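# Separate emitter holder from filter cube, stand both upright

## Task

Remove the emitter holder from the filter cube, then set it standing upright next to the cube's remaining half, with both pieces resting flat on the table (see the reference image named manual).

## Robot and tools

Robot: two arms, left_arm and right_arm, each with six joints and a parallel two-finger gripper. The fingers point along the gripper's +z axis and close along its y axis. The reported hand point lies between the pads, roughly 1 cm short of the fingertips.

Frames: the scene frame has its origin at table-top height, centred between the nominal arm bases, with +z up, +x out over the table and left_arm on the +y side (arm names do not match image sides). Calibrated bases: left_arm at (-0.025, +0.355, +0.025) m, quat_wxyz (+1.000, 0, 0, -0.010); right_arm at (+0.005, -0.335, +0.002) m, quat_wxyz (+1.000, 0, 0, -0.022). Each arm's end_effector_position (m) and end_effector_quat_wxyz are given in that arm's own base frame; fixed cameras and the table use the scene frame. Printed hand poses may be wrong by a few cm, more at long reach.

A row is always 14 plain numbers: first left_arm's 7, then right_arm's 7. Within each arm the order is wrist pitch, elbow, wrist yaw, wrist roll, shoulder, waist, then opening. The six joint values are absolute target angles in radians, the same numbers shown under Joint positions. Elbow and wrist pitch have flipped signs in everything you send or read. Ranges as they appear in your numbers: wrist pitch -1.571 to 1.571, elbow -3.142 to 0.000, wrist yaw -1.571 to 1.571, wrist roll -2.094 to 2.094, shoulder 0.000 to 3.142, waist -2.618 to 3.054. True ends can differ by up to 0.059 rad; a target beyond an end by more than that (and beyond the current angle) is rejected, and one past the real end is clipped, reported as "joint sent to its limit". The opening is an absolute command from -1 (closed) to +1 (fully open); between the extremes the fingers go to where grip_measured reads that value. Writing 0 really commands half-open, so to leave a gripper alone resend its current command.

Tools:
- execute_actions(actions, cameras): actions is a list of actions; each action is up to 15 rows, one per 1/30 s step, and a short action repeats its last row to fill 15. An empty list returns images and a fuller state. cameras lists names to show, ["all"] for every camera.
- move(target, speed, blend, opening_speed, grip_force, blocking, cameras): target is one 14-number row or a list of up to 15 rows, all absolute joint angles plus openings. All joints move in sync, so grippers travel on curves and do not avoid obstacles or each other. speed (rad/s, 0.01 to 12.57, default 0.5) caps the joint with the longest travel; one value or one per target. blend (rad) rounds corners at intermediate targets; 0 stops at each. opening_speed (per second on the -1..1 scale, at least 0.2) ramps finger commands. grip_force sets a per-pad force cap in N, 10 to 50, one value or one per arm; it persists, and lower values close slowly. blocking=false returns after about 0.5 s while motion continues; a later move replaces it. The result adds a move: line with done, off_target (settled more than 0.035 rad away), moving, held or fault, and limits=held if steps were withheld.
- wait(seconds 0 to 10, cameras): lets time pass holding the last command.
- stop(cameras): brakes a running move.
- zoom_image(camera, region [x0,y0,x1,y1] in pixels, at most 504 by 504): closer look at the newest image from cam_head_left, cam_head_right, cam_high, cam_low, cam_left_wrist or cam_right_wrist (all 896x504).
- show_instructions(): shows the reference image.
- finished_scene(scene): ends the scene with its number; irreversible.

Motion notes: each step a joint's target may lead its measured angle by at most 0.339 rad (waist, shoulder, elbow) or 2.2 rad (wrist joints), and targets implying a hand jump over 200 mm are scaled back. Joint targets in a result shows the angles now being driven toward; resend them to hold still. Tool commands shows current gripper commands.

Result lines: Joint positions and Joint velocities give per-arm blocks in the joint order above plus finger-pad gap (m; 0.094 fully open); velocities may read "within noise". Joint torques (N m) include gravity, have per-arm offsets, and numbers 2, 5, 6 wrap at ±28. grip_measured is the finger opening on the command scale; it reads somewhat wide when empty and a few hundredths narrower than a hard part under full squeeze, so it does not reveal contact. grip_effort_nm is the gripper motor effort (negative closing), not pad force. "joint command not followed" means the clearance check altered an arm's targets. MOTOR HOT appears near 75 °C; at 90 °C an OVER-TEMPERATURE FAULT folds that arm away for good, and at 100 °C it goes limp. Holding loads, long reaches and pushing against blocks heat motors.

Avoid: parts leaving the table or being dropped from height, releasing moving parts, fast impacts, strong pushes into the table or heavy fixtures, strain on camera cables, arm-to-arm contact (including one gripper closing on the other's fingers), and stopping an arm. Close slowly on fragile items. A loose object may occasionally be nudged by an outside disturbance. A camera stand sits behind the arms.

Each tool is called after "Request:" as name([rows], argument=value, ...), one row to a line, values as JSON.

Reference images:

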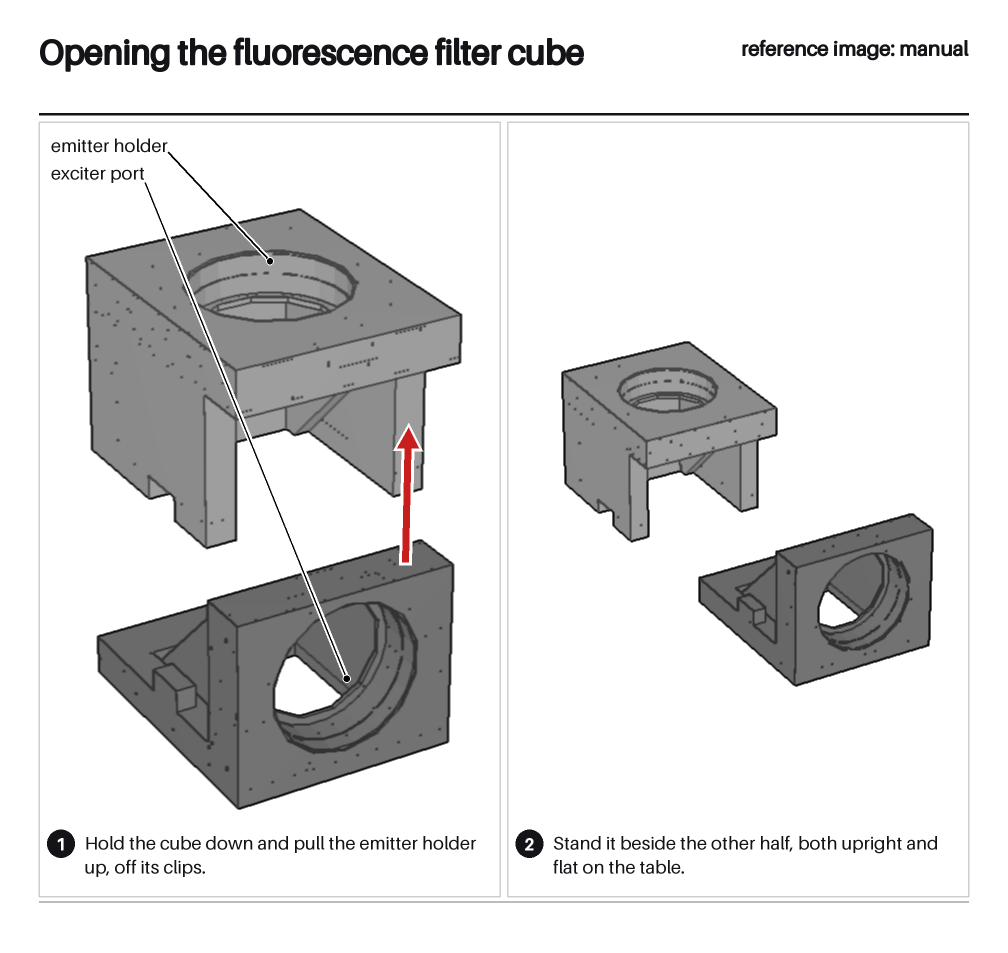

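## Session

Request:
execute_actions(actions=[])

Request:
zoom_image(camera="cam_head_left", region=[340, 200, 520, 350])

Scene clock: 0.00 s.
left_arm: end_effector_position=(+0.4084, +0.0349, +0.1149) grip_measured=+1.000 grip_effort_nm=n/a end_effector_quat_wxyz=(+0.593, -0.059, +0.802, +0.043) | right_arm: end_effector_position=(+0.4151, -0.0041, +0.1259) grip_measured=+1.000 grip_effort_nm=n/a end_effector_quat_wxyz=(+0.620, +0.004, +0.781, -0.073)
Joint names: [wrist pitch, elbow, wrist yaw, wrist roll, shoulder, waist]
Joint positions: left_arm=[-0.821 -0.413 -0.105 -0.033 1.532 0.037 0.094] | right_arm=[-0.935 -0.41 0.186 -0.069 1.571 0.068 0.094]
Joint velocities: within noise
Joint torques (N m): no reading
Heat: left arm: 24 °C; right arm: 23 °C.
Joint targets: left_arm=[-0.818 -0.419 -0.105 -0.034 1.526 0.037] | right_arm=[-0.935 -0.417 0.188 -0.069 1.563 0.068]
Tool commands: left_gripper/opening=+1.0 right_gripper/opening=+1.0

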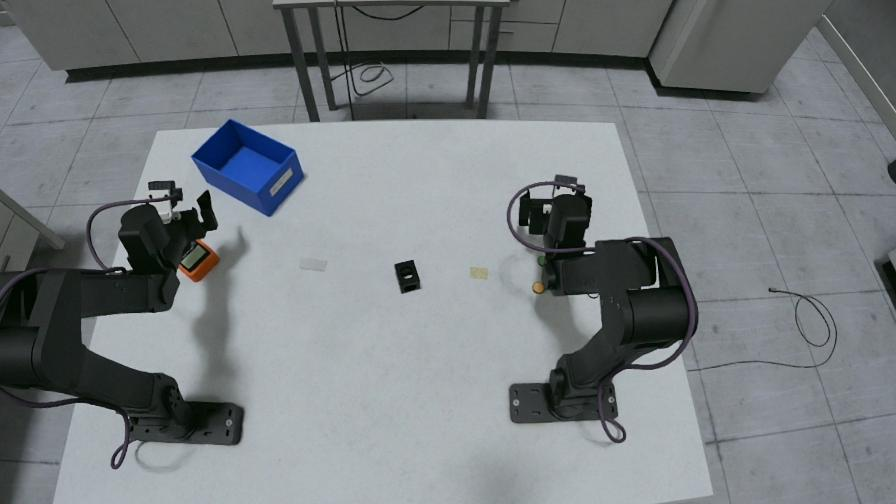

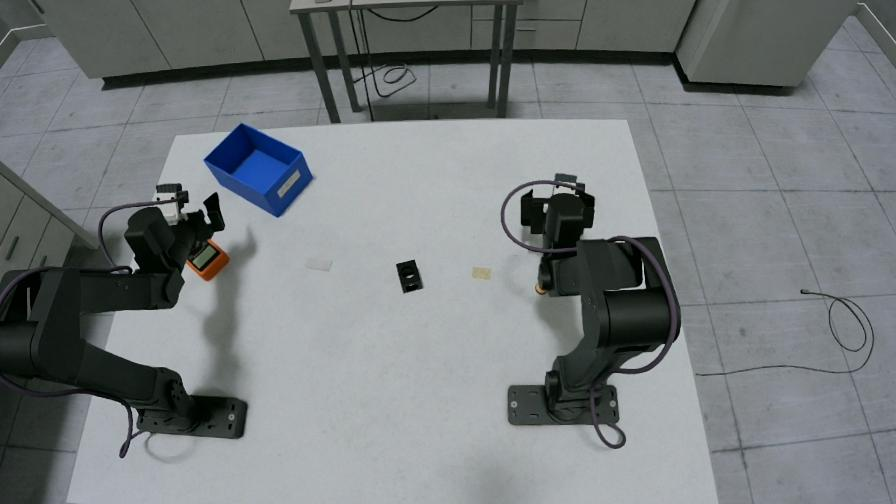

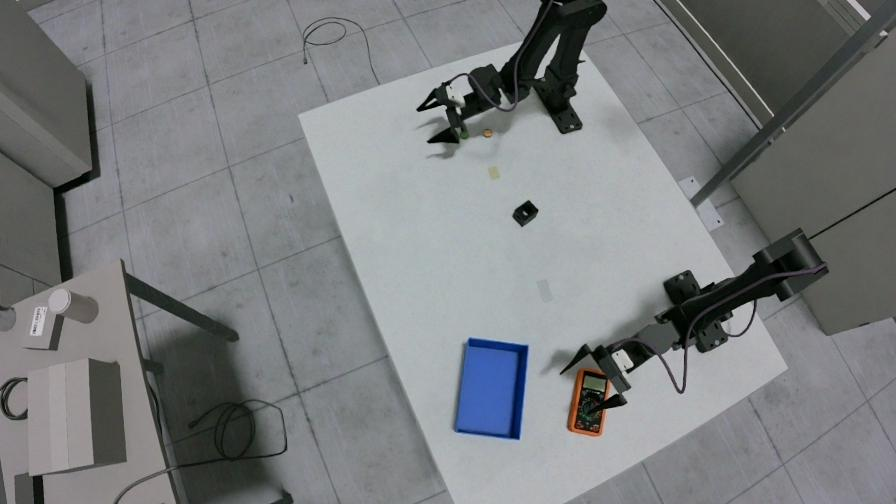

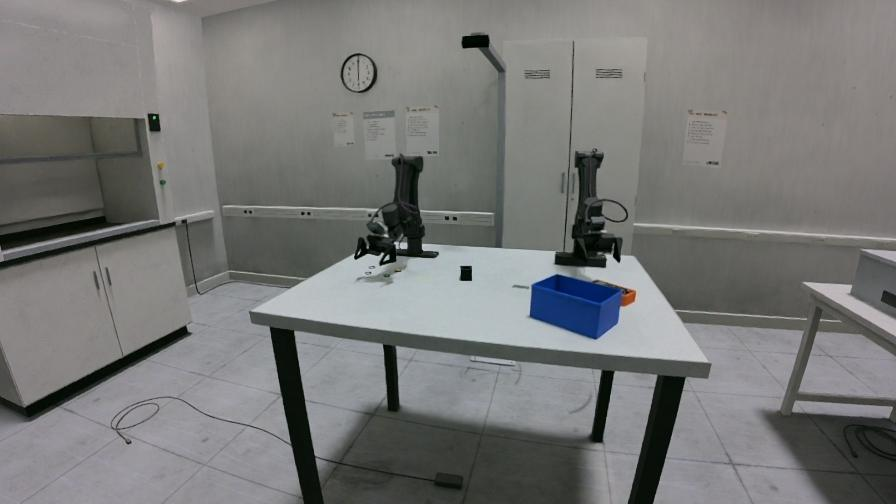

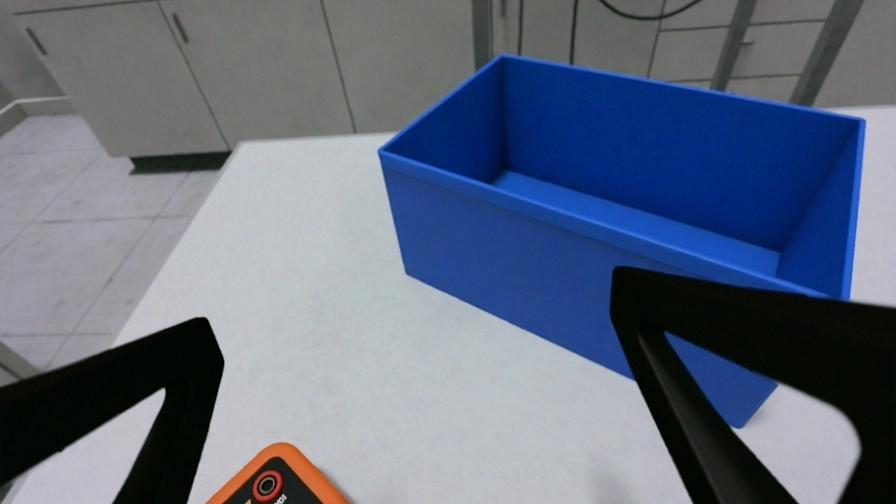

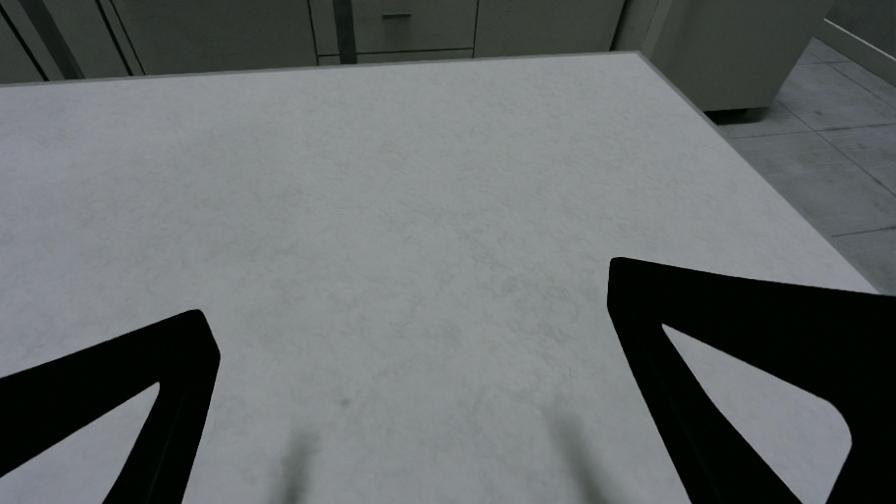

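Scaled by 2.800 from the camera's 896x504 image, which has a finer 1280x720 frame.

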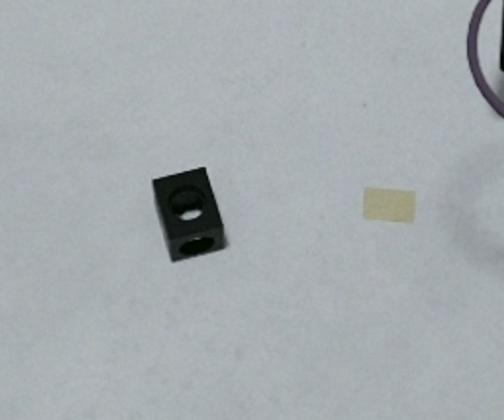

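Request:
move([
  [-0.185, -0.897, -0.4, -0.3, 1.4, -0.5, 1.0, 0.9, -1.5, 0.0, 0.3, 1.6, 0.6, 1.0],
  [-0.185, -0.897, -0.949, -0.74, 1.926, -1.42, 1.0, 1.48, -2.043, 0.0, 0.565, 2.135, 0.878, 1.0],
], speed=[0.9, 0.8], blend=[0.3, 0], cameras=["cam_left_wrist", "cam_right_wrist", "cam_head_left", "cam_low"])

Request:
zoom_image(camera="cam_right_wrist", region=[200, 20, 560, 330])

Request:
zoom_image(camera="cam_left_wrist", region=[330, 60, 550, 280])

Scene clock: 10.90 s.
left_arm: end_effector_position=(+0.2023, -0.3771, +0.0541) grip_measured=+1.000 grip_effort_nm=0.05 end_effector_quat_wxyz=(+0.520, +0.136, +0.839, -0.079) | right_arm: end_effector_position=(+0.2626, +0.3179, +0.1271) grip_measured=+1.000 grip_effort_nm=0.01 end_effector_quat_wxyz=(+0.006, -0.161, +0.987, +0.006)
Joint names: [wrist pitch, elbow, wrist yaw, wrist roll, shoulder, waist]
Joint positions: left_arm=[-0.189 -0.875 -0.933 -0.728 1.911 -1.426 0.094] | right_arm=[1.45 -2.018 -0.002 0.555 2.123 0.877 0.094]
Joint torques (N m): left_arm=[-1.4 -6.09 -0.58 -0.14 -6.87 0.55] | right_arm=[0.01 -8.25 0.01 0.1 -10.06 0.02]
Heat: left arm: 26 °C; right arm: 24 °C.
Joint targets: left_arm=[-0.185 -0.897 -0.949 -0.740 1.926 -1.420] | right_arm=[1.480 -2.043 0.000 0.565 2.135 0.878]
move: done
Images, in order (width x height): cam_head_left 896x504, cam_low 896x504, cam_left_wrist 896x504, cam_right_wrist 896x504.

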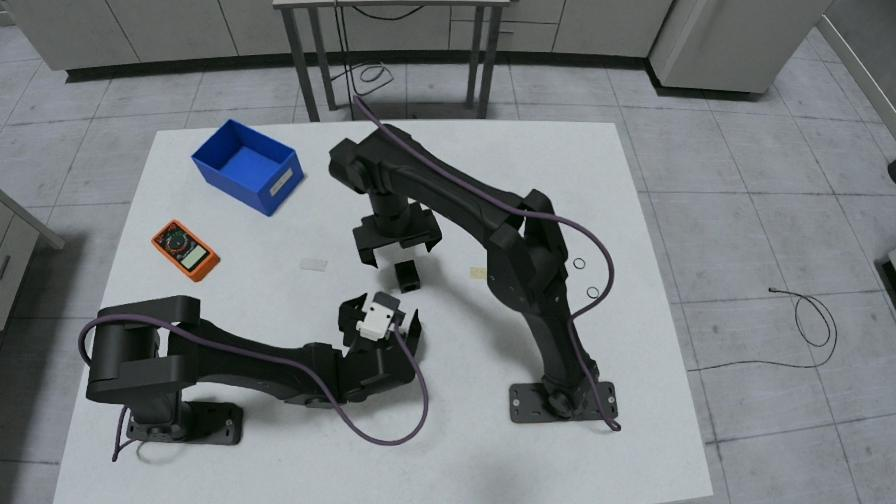

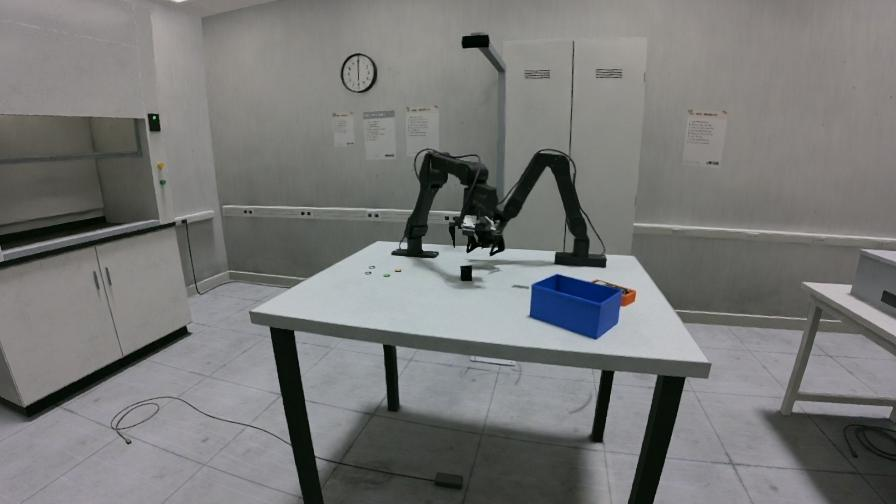

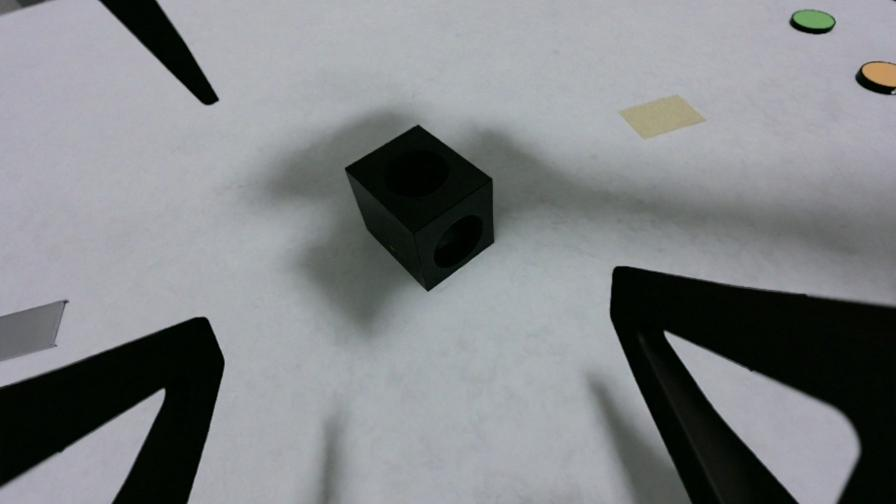

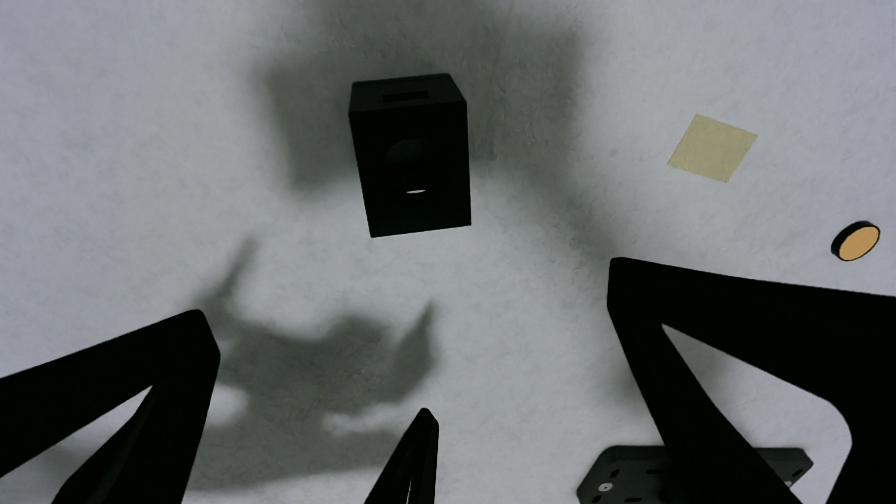

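Scaled by 1.400 from the camera's 896x504 image, which has a finer 1280x720 frame.

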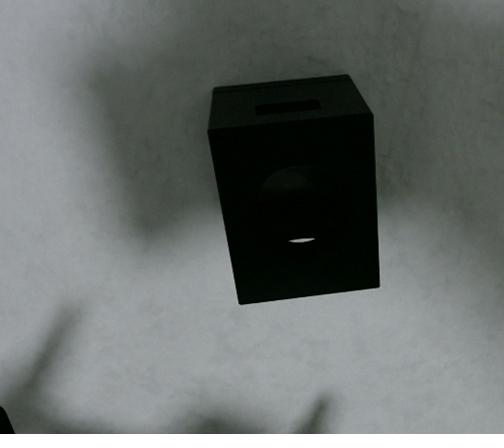

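Scaled by 2.291 from the camera's 896x504 image, which has a finer 1280x720 frame.

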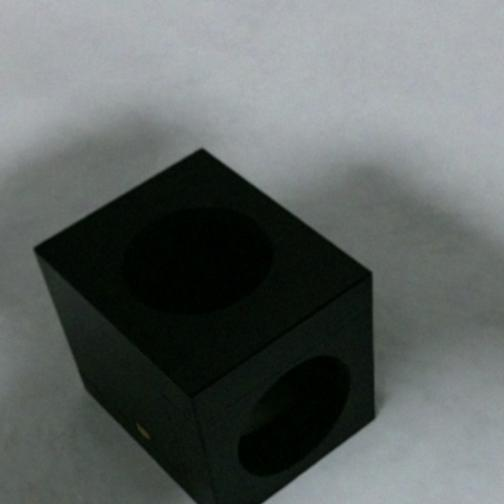

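Request:
move(target=[-0.185, -0.897, -0.949, -0.74, 1.926, -1.42, 1.0, 1.098, -1.646, 0.0, 0.565, 2.075, 0.857, 1.0], speed=0.4, cameras=["cam_right_wrist"])

Request:
zoom_image(camera="cam_right_wrist", region=[230, 120, 590, 480])

Scene clock: 14.50 s.
left_arm: end_effector_position=(+0.2024, -0.3770, +0.0542) grip_measured=+1.000 grip_effort_nm=0.06 end_effector_quat_wxyz=(+0.520, +0.136, +0.839, -0.079) | right_arm: end_effector_position=(+0.2630, +0.3106, +0.0381) grip_measured=+1.000 grip_effort_nm=0.01 end_effector_quat_wxyz=(+0.006, -0.154, +0.988, +0.006)
Joint names: [wrist pitch, elbow, wrist yaw, wrist roll, shoulder, waist]
Joint positions: left_arm=[-0.189 -0.875 -0.933 -0.728 1.911 -1.426 0.094] | right_arm=[1.092 -1.654 -0.002 0.555 2.117 0.865 0.094]
Joint torques (N m): left_arm=[-1.41 -6.05 -0.53 -0.17 -6.87 0.59] | right_arm=[-0.25 -5 0 0.09 -14.39 -0.79]
Heat: left arm: 26 °C; right arm: 24 °C.
Joint targets: left_arm=[-0.185 -0.897 -0.949 -0.740 1.926 -1.420] | right_arm=[1.098 -1.646 0.000 0.565 2.075 0.857]
move: off_target (right_arm); right_arm: the shoulder is farthest, 0.042 rad from its target
Images, in order (width x height): cam_right_wrist 896x504.

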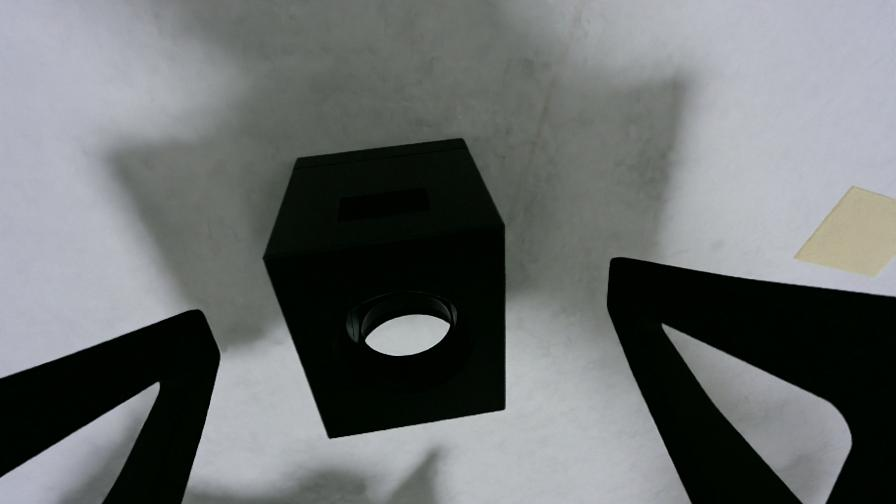

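Scaled by 1.400 from the camera's 896x504 image, which has a finer 1280x720 frame.

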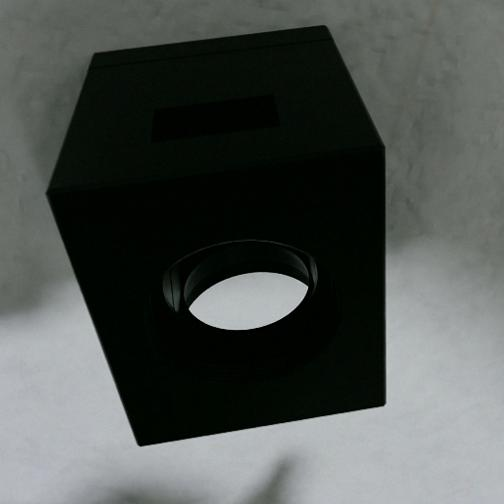

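Request:
move([
  [-0.185, -0.897, -0.949, -0.74, 1.926, -1.42, 1.0, 1.082, -1.646, 0.0, 0.565, 2.061, 0.857, 1.0],
  [-0.185, -0.897, -0.949, -0.74, 1.926, -1.42, 1.0, 1.082, -1.646, 0.0, 0.565, 2.061, 0.857, -0.35],
], speed=0.3, opening_speed=1.2, cameras=["cam_right_wrist"])

Request:
zoom_image(camera="cam_right_wrist", region=[230, 120, 590, 480])

Scene clock: 19.90 s.
left_arm: end_effector_position=(+0.2024, -0.3770, +0.0542) grip_measured=+1.000 grip_effort_nm=0.05 end_effector_quat_wxyz=(+0.520, +0.136, +0.839, -0.079) | right_arm: end_effector_position=(+0.2664, +0.3148, +0.0443) grip_measured=-0.177 grip_effort_nm=-1.02 end_effector_quat_wxyz=(+0.018, -0.154, +0.988, +0.017)
Joint names: [wrist pitch, elbow, wrist yaw, wrist roll, shoulder, waist]
Joint positions: left_arm=[-0.189 -0.875 -0.933 -0.728 1.911 -1.426 0.094] | right_arm=[1.075 -1.654 -0.002 0.555 2.101 0.865 0.039]
Joint torques (N m): left_arm=[-1.4 -6.04 -0.52 -0.16 -6.91 0.57] | right_arm=[-0.3 -5.04 0.03 0.06 -14.28 -0.75]
Heat: left arm: 26 °C; right arm: 26 °C.
Joint targets: left_arm=[-0.185 -0.897 -0.949 -0.740 1.926 -1.420] | right_arm=[1.082 -1.646 0.000 0.565 2.061 0.857]
move: off_target (right_arm); target 2's new numbers were sent with right_arm's shoulder 0.041 rad from that target; right_arm: the shoulder is farthest, 0.040 rad from its target
Images, in order (width x height): cam_right_wrist 896x504.

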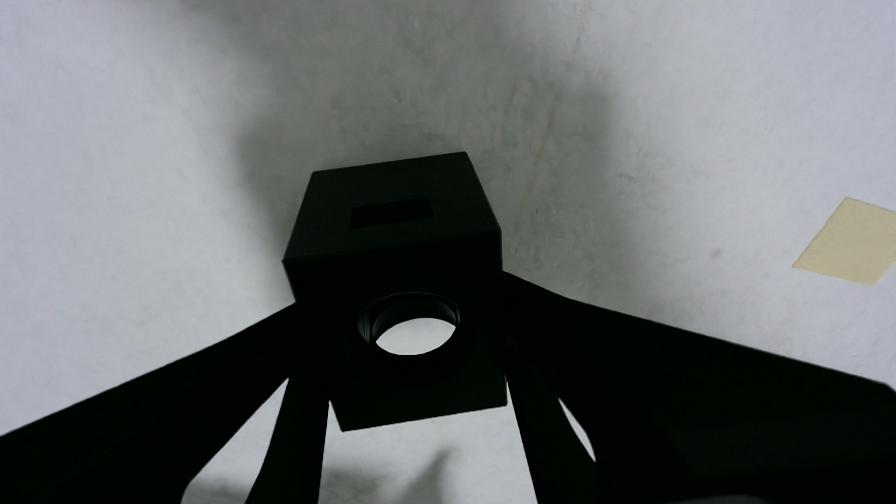

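Scaled by 1.400 from the camera's 896x504 image, which has a finer 1280x720 frame.

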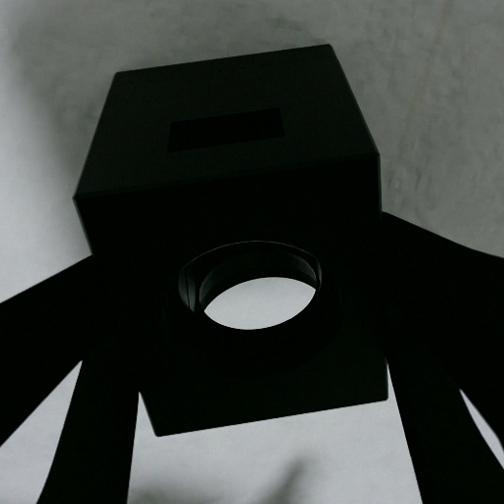

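Request:
move([
  [-0.185, -0.897, -0.949, -0.74, 1.926, -1.42, 1.0, 1.225, -1.775, 0.0, 0.565, 2.06, 0.857, -0.35],
  [-0.185, -0.897, -0.949, -0.74, 1.926, -1.42, 1.0, 1.18, -1.69, 0.0, 1.07, 2.0, 0.805, -0.35],
  [-0.185, -0.897, -0.949, -0.74, 1.926, -1.42, 1.0, 1.072, -1.588, 0.0, 1.07, 2.08, 0.805, -0.35],
], speed=[0.3, 0.4, 0.15], blend=[0.04, 0.03, 0], cameras=["cam_right_wrist", "cam_left_wrist", "cam_low"])

Request:
zoom_image(camera="cam_left_wrist", region=[330, 60, 570, 300])

Scene clock: 23.40 s.
left_arm: end_effector_position=(+0.2024, -0.3770, +0.0542) grip_measured=+1.000 grip_effort_nm=0.05 end_effector_quat_wxyz=(+0.520, +0.136, +0.839, -0.079) | right_arm: end_effector_position=(+0.2738, +0.2913, +0.0442) grip_measured=-0.177 grip_effort_nm=-1.02 end_effector_quat_wxyz=(+0.008, +0.124, +0.992, +0.016)
Joint names: [wrist pitch, elbow, wrist yaw, wrist roll, shoulder, waist]
Joint positions: left_arm=[-0.189 -0.875 -0.933 -0.728 1.911 -1.426 0.094] | right_arm=[1.069 -1.599 -0.006 1.059 2.065 0.811 0.039]
Joint torques (N m): left_arm=[-1.4 -6.04 -0.53 -0.17 -6.87 0.57] | right_arm=[-0.31 -4.71 0.05 0.1 -9.29 -0.57]
Heat: left arm: 26 °C; right arm: 27 °C.
Joint targets: left_arm=[-0.185 -0.897 -0.949 -0.740 1.926 -1.420] | right_arm=[1.072 -1.588 0.000 1.070 2.080 0.805]
move: done
Images, in order (width x height): cam_low 896x504, cam_left_wrist 896x504, cam_right_wrist 896x504.

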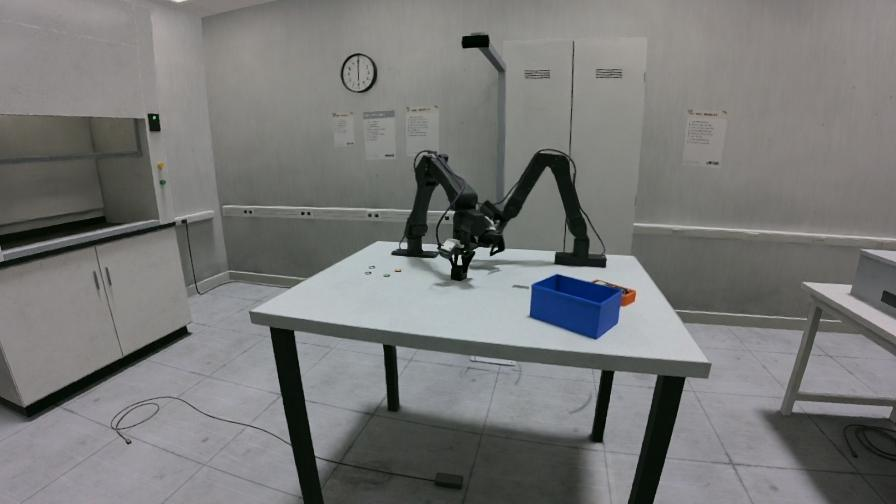

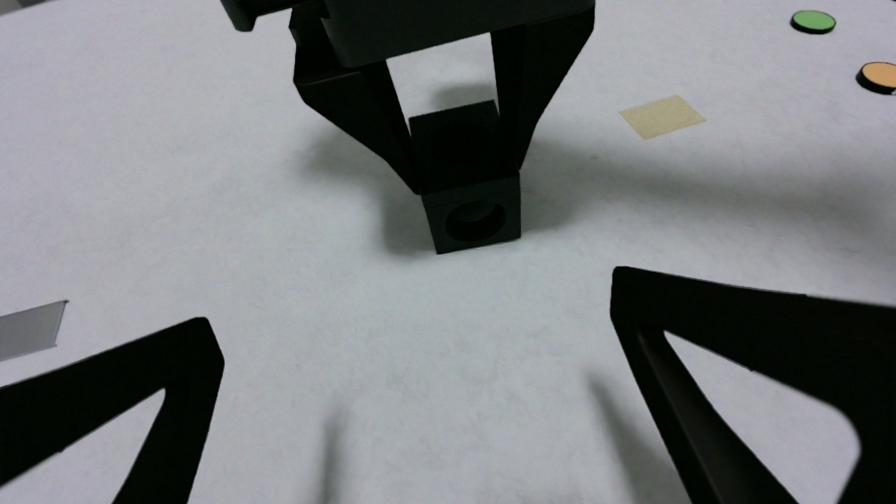

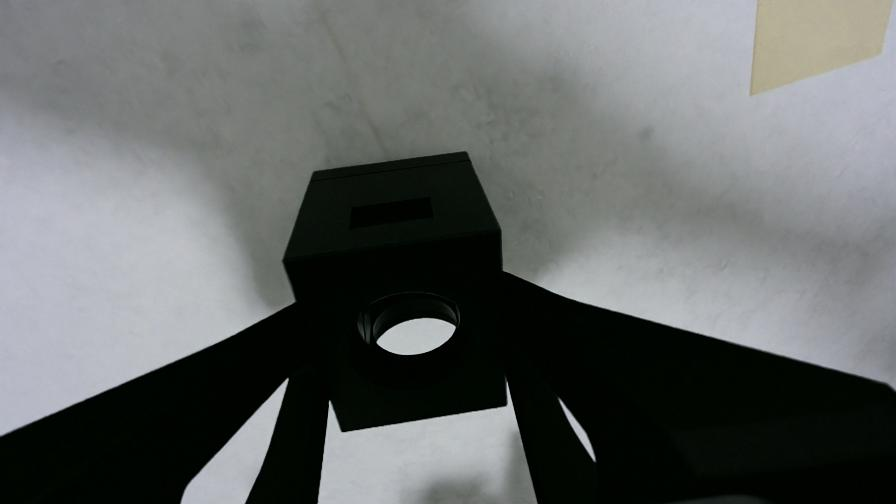

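Scaled by 2.100 from the camera's 896x504 image, which has a finer 1280x720 frame.

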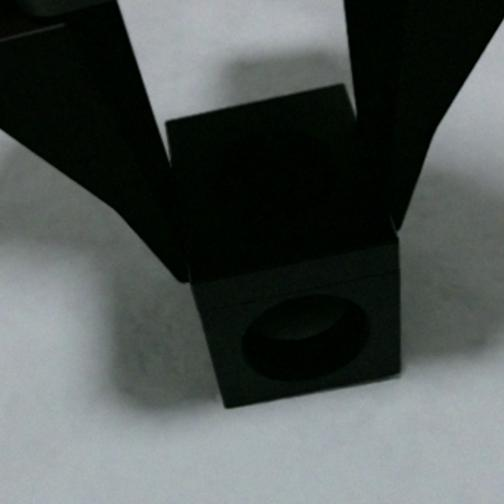

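Request:
move([
  [-0.42, -1.0, -0.87, -0.63, 2.183, -1.345, 1.0, 1.072, -1.588, 0.0, 1.07, 2.08, 0.805, -0.35],
  [-0.715, -1.045, -0.91, -0.472, 2.335, -1.285, 0.7, 1.072, -1.588, 0.0, 1.07, 2.08, 0.805, -0.35],
], speed=[0.5, 0.25], blend=[0.05, 0], cameras=["cam_right_wrist", "cam_left_wrist"])

Request:
zoom_image(camera="cam_left_wrist", region=[260, 100, 560, 400])

Scene clock: 27.07 s.
left_arm: end_effector_position=(+0.2683, -0.4195, -0.0043) grip_measured=+0.702 grip_effort_nm=-0.03 end_effector_quat_wxyz=(+0.567, +0.126, +0.809, -0.088) | right_arm: end_effector_position=(+0.2738, +0.2913, +0.0442) grip_measured=-0.177 grip_effort_nm=-1.02 end_effector_quat_wxyz=(+0.008, +0.124, +0.992, +0.016)
Joint names: [wrist pitch, elbow, wrist yaw, wrist roll, shoulder, waist]
Joint positions: left_arm=[-0.702 -1.026 -0.899 -0.474 2.309 -1.291 0.08] | right_arm=[1.069 -1.599 -0.006 1.059 2.065 0.811 0.039]
Joint torques (N m): left_arm=[-1.81 -5.08 -0.38 0 -8.25 0.51] | right_arm=[-0.32 -4.74 0.06 0.1 -9.31 -0.59]
Heat: left arm: 27 °C; right arm: 26 °C.
Joint targets: left_arm=[-0.715 -1.045 -0.910 -0.472 2.335 -1.285] | right_arm=[1.072 -1.588 0.000 1.070 2.080 0.805]
move: done
Images, in order (width x height): cam_left_wrist 896x504, cam_right_wrist 896x504.

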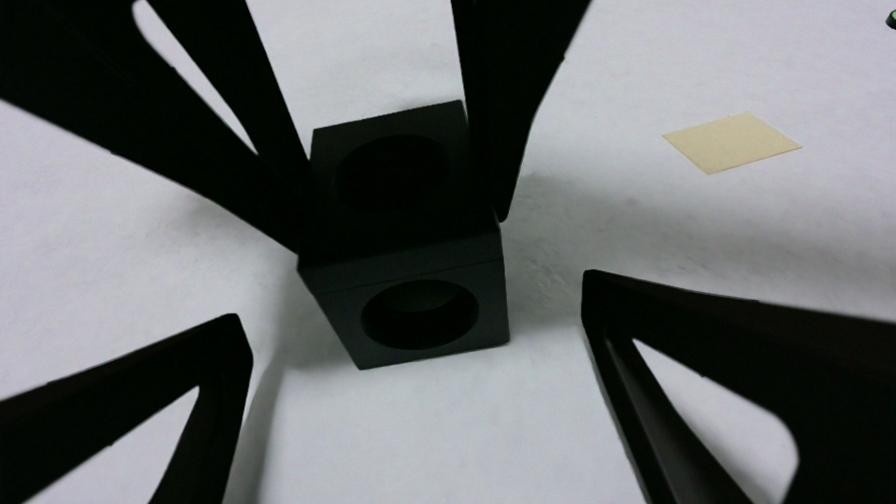

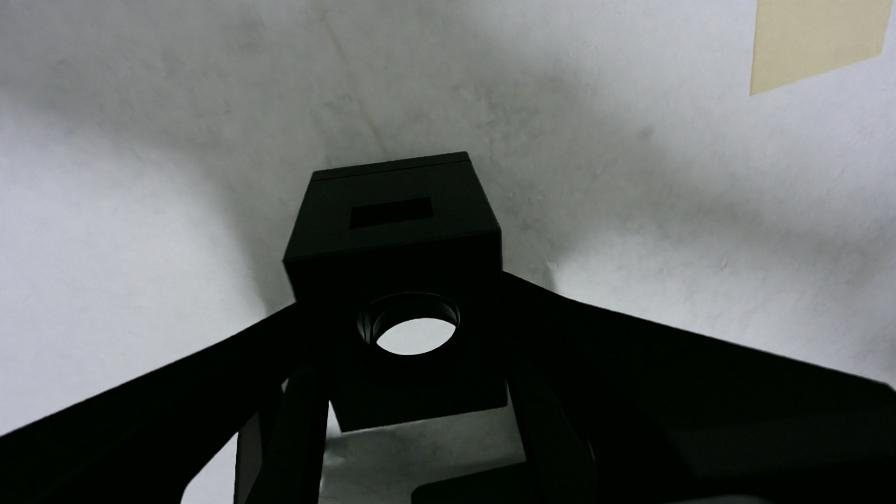

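Scaled by 1.680 from the camera's 896x504 image, which has a finer 1280x720 frame.

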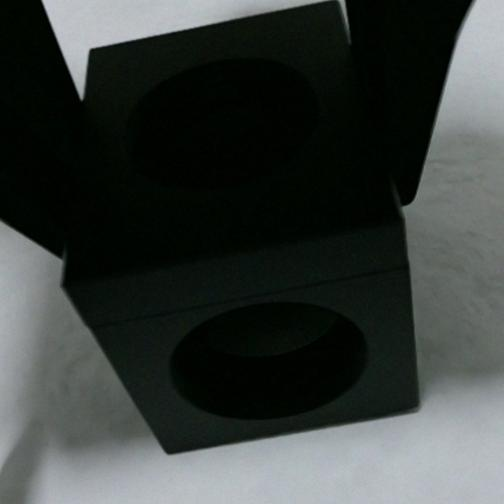

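Request:
move([
  [-0.715, -1.054, -0.91, -0.472, 2.341, -1.285, 0.7, 1.072, -1.588, 0.0, 1.11, 2.08, 0.805, -0.35],
  [-0.715, -1.054, -0.91, -0.472, 2.341, -1.285, -0.4, 1.072, -1.588, 0.0, 1.11, 2.08, 0.805, -0.35],
  [-0.34, -0.965, -0.72, -0.472, 2.486, -1.285, -0.4, 1.072, -1.588, 0.0, 1.11, 2.08, 0.805, -0.35],
  [-0.34, -0.965, -0.72, -0.472, 2.486, -1.285, -0.4, 1.115, -1.74, 0.0, 1.11, 1.955, 0.805, -0.35],
], speed=[0.2, 0.2, 0.3, 0.08], opening_speed=1.2, cameras=["cam_right_wrist", "cam_left_wrist"])

Scene clock: 35.40 s.
left_arm: end_effector_position=(+0.2677, -0.4174, -0.0133) grip_measured=-0.184 grip_effort_nm=-0.98 end_effector_quat_wxyz=(+0.566, +0.138, +0.810, -0.070) | right_arm: end_effector_position=(+0.2954, +0.3116, +0.1131) grip_measured=-0.178 grip_effort_nm=-1.02 end_effector_quat_wxyz=(+0.061, +0.144, +0.984, +0.088)
Joint names: [wrist pitch, elbow, wrist yaw, wrist roll, shoulder, waist]
Joint positions: left_arm=[-0.694 -1.033 -0.909 -0.453 2.332 -1.294 0.038] | right_arm=[1.105 -1.724 -0.002 1.099 1.977 0.809 0.039]
Joint torques (N m): left_arm=[2.02 1.69 1.67 -0.25 0.5 0.68] | right_arm=[-0.57 -7.65 0.08 0.07 -12.07 -0.39]
Heat: left arm: 28 °C; right arm: 26 °C.
Joint targets: left_arm=[-0.340 -0.965 -0.720 -0.472 2.486 -1.285] | right_arm=[1.115 -1.740 0.000 1.110 1.955 0.805]
move: off_target (left_arm); left_arm: the wrist pitch is farthest, 0.354 rad from its target
Images, in order (width x height): cam_left_wrist 896x504, cam_right_wrist 896x504.

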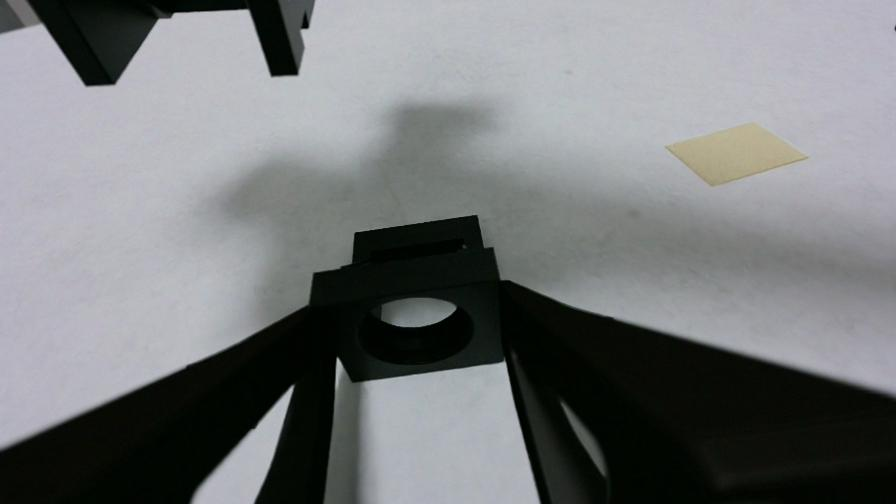

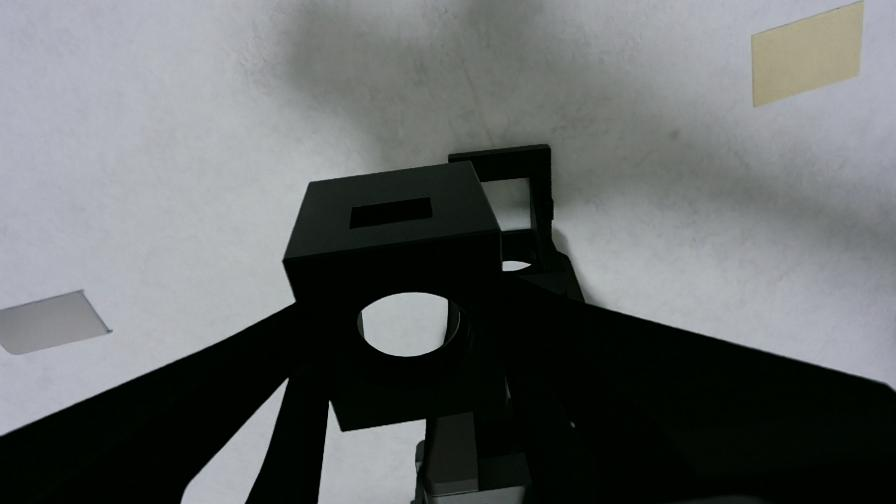

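Request:
move([
  [-0.715, -1.05, -0.91, -0.46, 2.335, -1.29, -0.4, 1.475, -2.195, 0.0, 1.11, 2.285, 0.640, -0.35],
  [-0.715, -1.05, -0.91, -0.46, 2.335, -1.29, -0.4, 1.175, -1.90, 0.0, 1.11, 2.275, 0.640, -0.35],
  [-0.77, -1.05, -0.925, -0.46, 2.335, -1.29, -0.4, 1.155, -1.876, 0.0, 1.11, 2.277, 0.640, -0.35],
], speed=[0.45, 0.3, 0.06], blend=[0.05, 0.01, 0], cameras=["cam_right_wrist", "cam_left_wrist"])

Request:
zoom_image(camera="cam_left_wrist", region=[260, 0, 520, 260])

Scene clock: 39.93 s.
left_arm: end_effector_position=(+0.2712, -0.4241, -0.0006) grip_measured=-0.184 grip_effort_nm=-0.98 end_effector_quat_wxyz=(+0.581, +0.119, +0.800, -0.089) | right_arm: end_effector_position=(+0.3571, +0.2703, +0.0380) grip_measured=-0.177 grip_effort_nm=-1.02 end_effector_quat_wxyz=(+0.007, +0.227, +0.974, +0.014)
Joint names: [wrist pitch, elbow, wrist yaw, wrist roll, shoulder, waist]
Joint positions: left_arm=[-0.749 -1.045 -0.922 -0.45 2.332 -1.294 0.038] | right_arm=[1.172 -1.903 -0.007 1.1 2.271 0.643 0.039]
Joint torques (N m): left_arm=[-1.89 -3.88 -0.29 -0.14 -10.13 0.31] | right_arm=[-0.5 -3.36 0.06 0.09 -11.66 -0.32]
Heat: left arm: 28 °C; right arm: 27 °C.
Joint targets: left_arm=[-0.770 -1.050 -0.925 -0.460 2.335 -1.290] | right_arm=[1.155 -1.876 0.000 1.110 2.277 0.640]
move: done
Images, in order (width x height): cam_left_wrist 896x504, cam_right_wrist 896x504.

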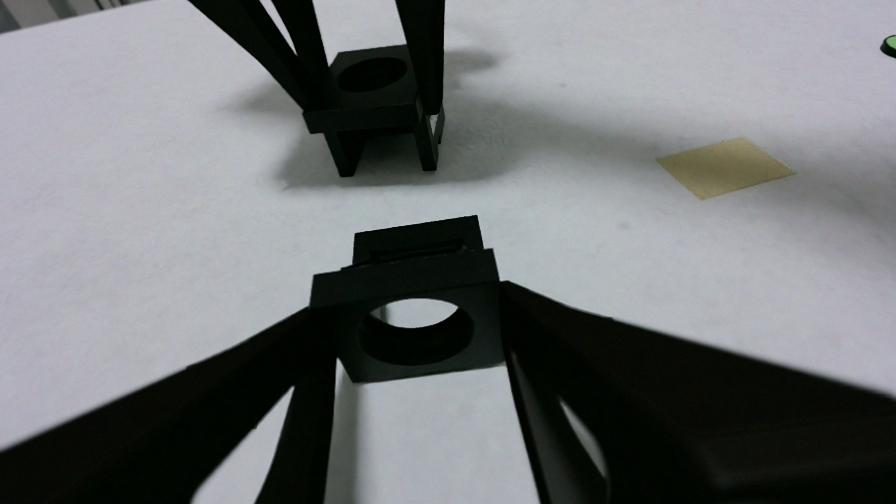

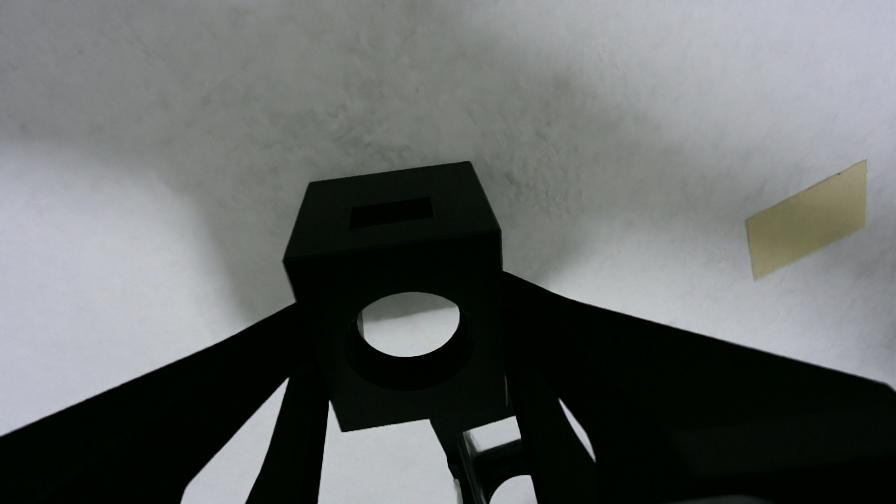

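Scaled by 1.938 from the camera's 896x504 image, which has a finer 1280x720 frame.

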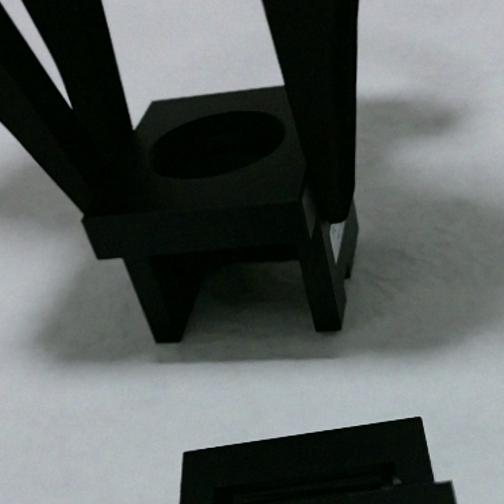

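Request:
move(target=[-0.77, -1.05, -0.925, -0.46, 2.335, -1.29, -0.4, 1.147, -1.866, 0.0, 1.11, 2.277, 0.640, -0.35], speed=0.06, cameras=["cam_left_wrist"])

Request:
zoom_image(camera="cam_left_wrist", region=[260, 0, 520, 260])

Scene clock: 41.37 s.
left_arm: end_effector_position=(+0.2712, -0.4242, -0.0005) grip_measured=-0.184 grip_effort_nm=-0.98 end_effector_quat_wxyz=(+0.581, +0.118, +0.800, -0.090) | right_arm: end_effector_position=(+0.3570, +0.2702, +0.0377) grip_measured=-0.177 grip_effort_nm=-1.02 end_effector_quat_wxyz=(+0.008, +0.227, +0.974, +0.015)
Joint names: [wrist pitch, elbow, wrist yaw, wrist roll, shoulder, waist]
Joint positions: left_arm=[-0.75 -1.045 -0.922 -0.45 2.332 -1.294 0.038] | right_arm=[1.166 -1.896 -0.007 1.1 2.267 0.643 0.039]
Joint torques (N m): left_arm=[-1.9 -3.88 -0.28 -0.15 -10.1 0.34] | right_arm=[-0.53 -3.07 0.07 0.08 -11.4 -0.32]
Heat: left arm: 28 °C; right arm: 27 °C.
Joint targets: left_arm=[-0.770 -1.050 -0.925 -0.460 2.335 -1.290] | right_arm=[1.147 -1.866 0.000 1.110 2.277 0.640]
move: done
Images, in order (width x height): cam_left_wrist 896x504.

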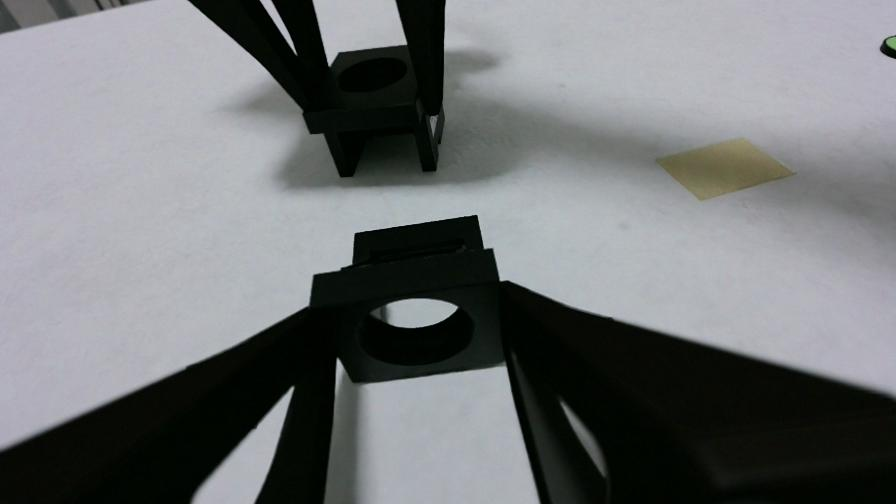

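Scaled by 1.938 from the camera's 896x504 image, which has a finer 1280x720 frame.

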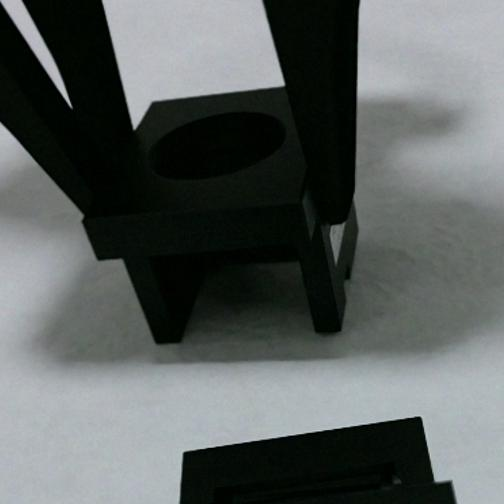

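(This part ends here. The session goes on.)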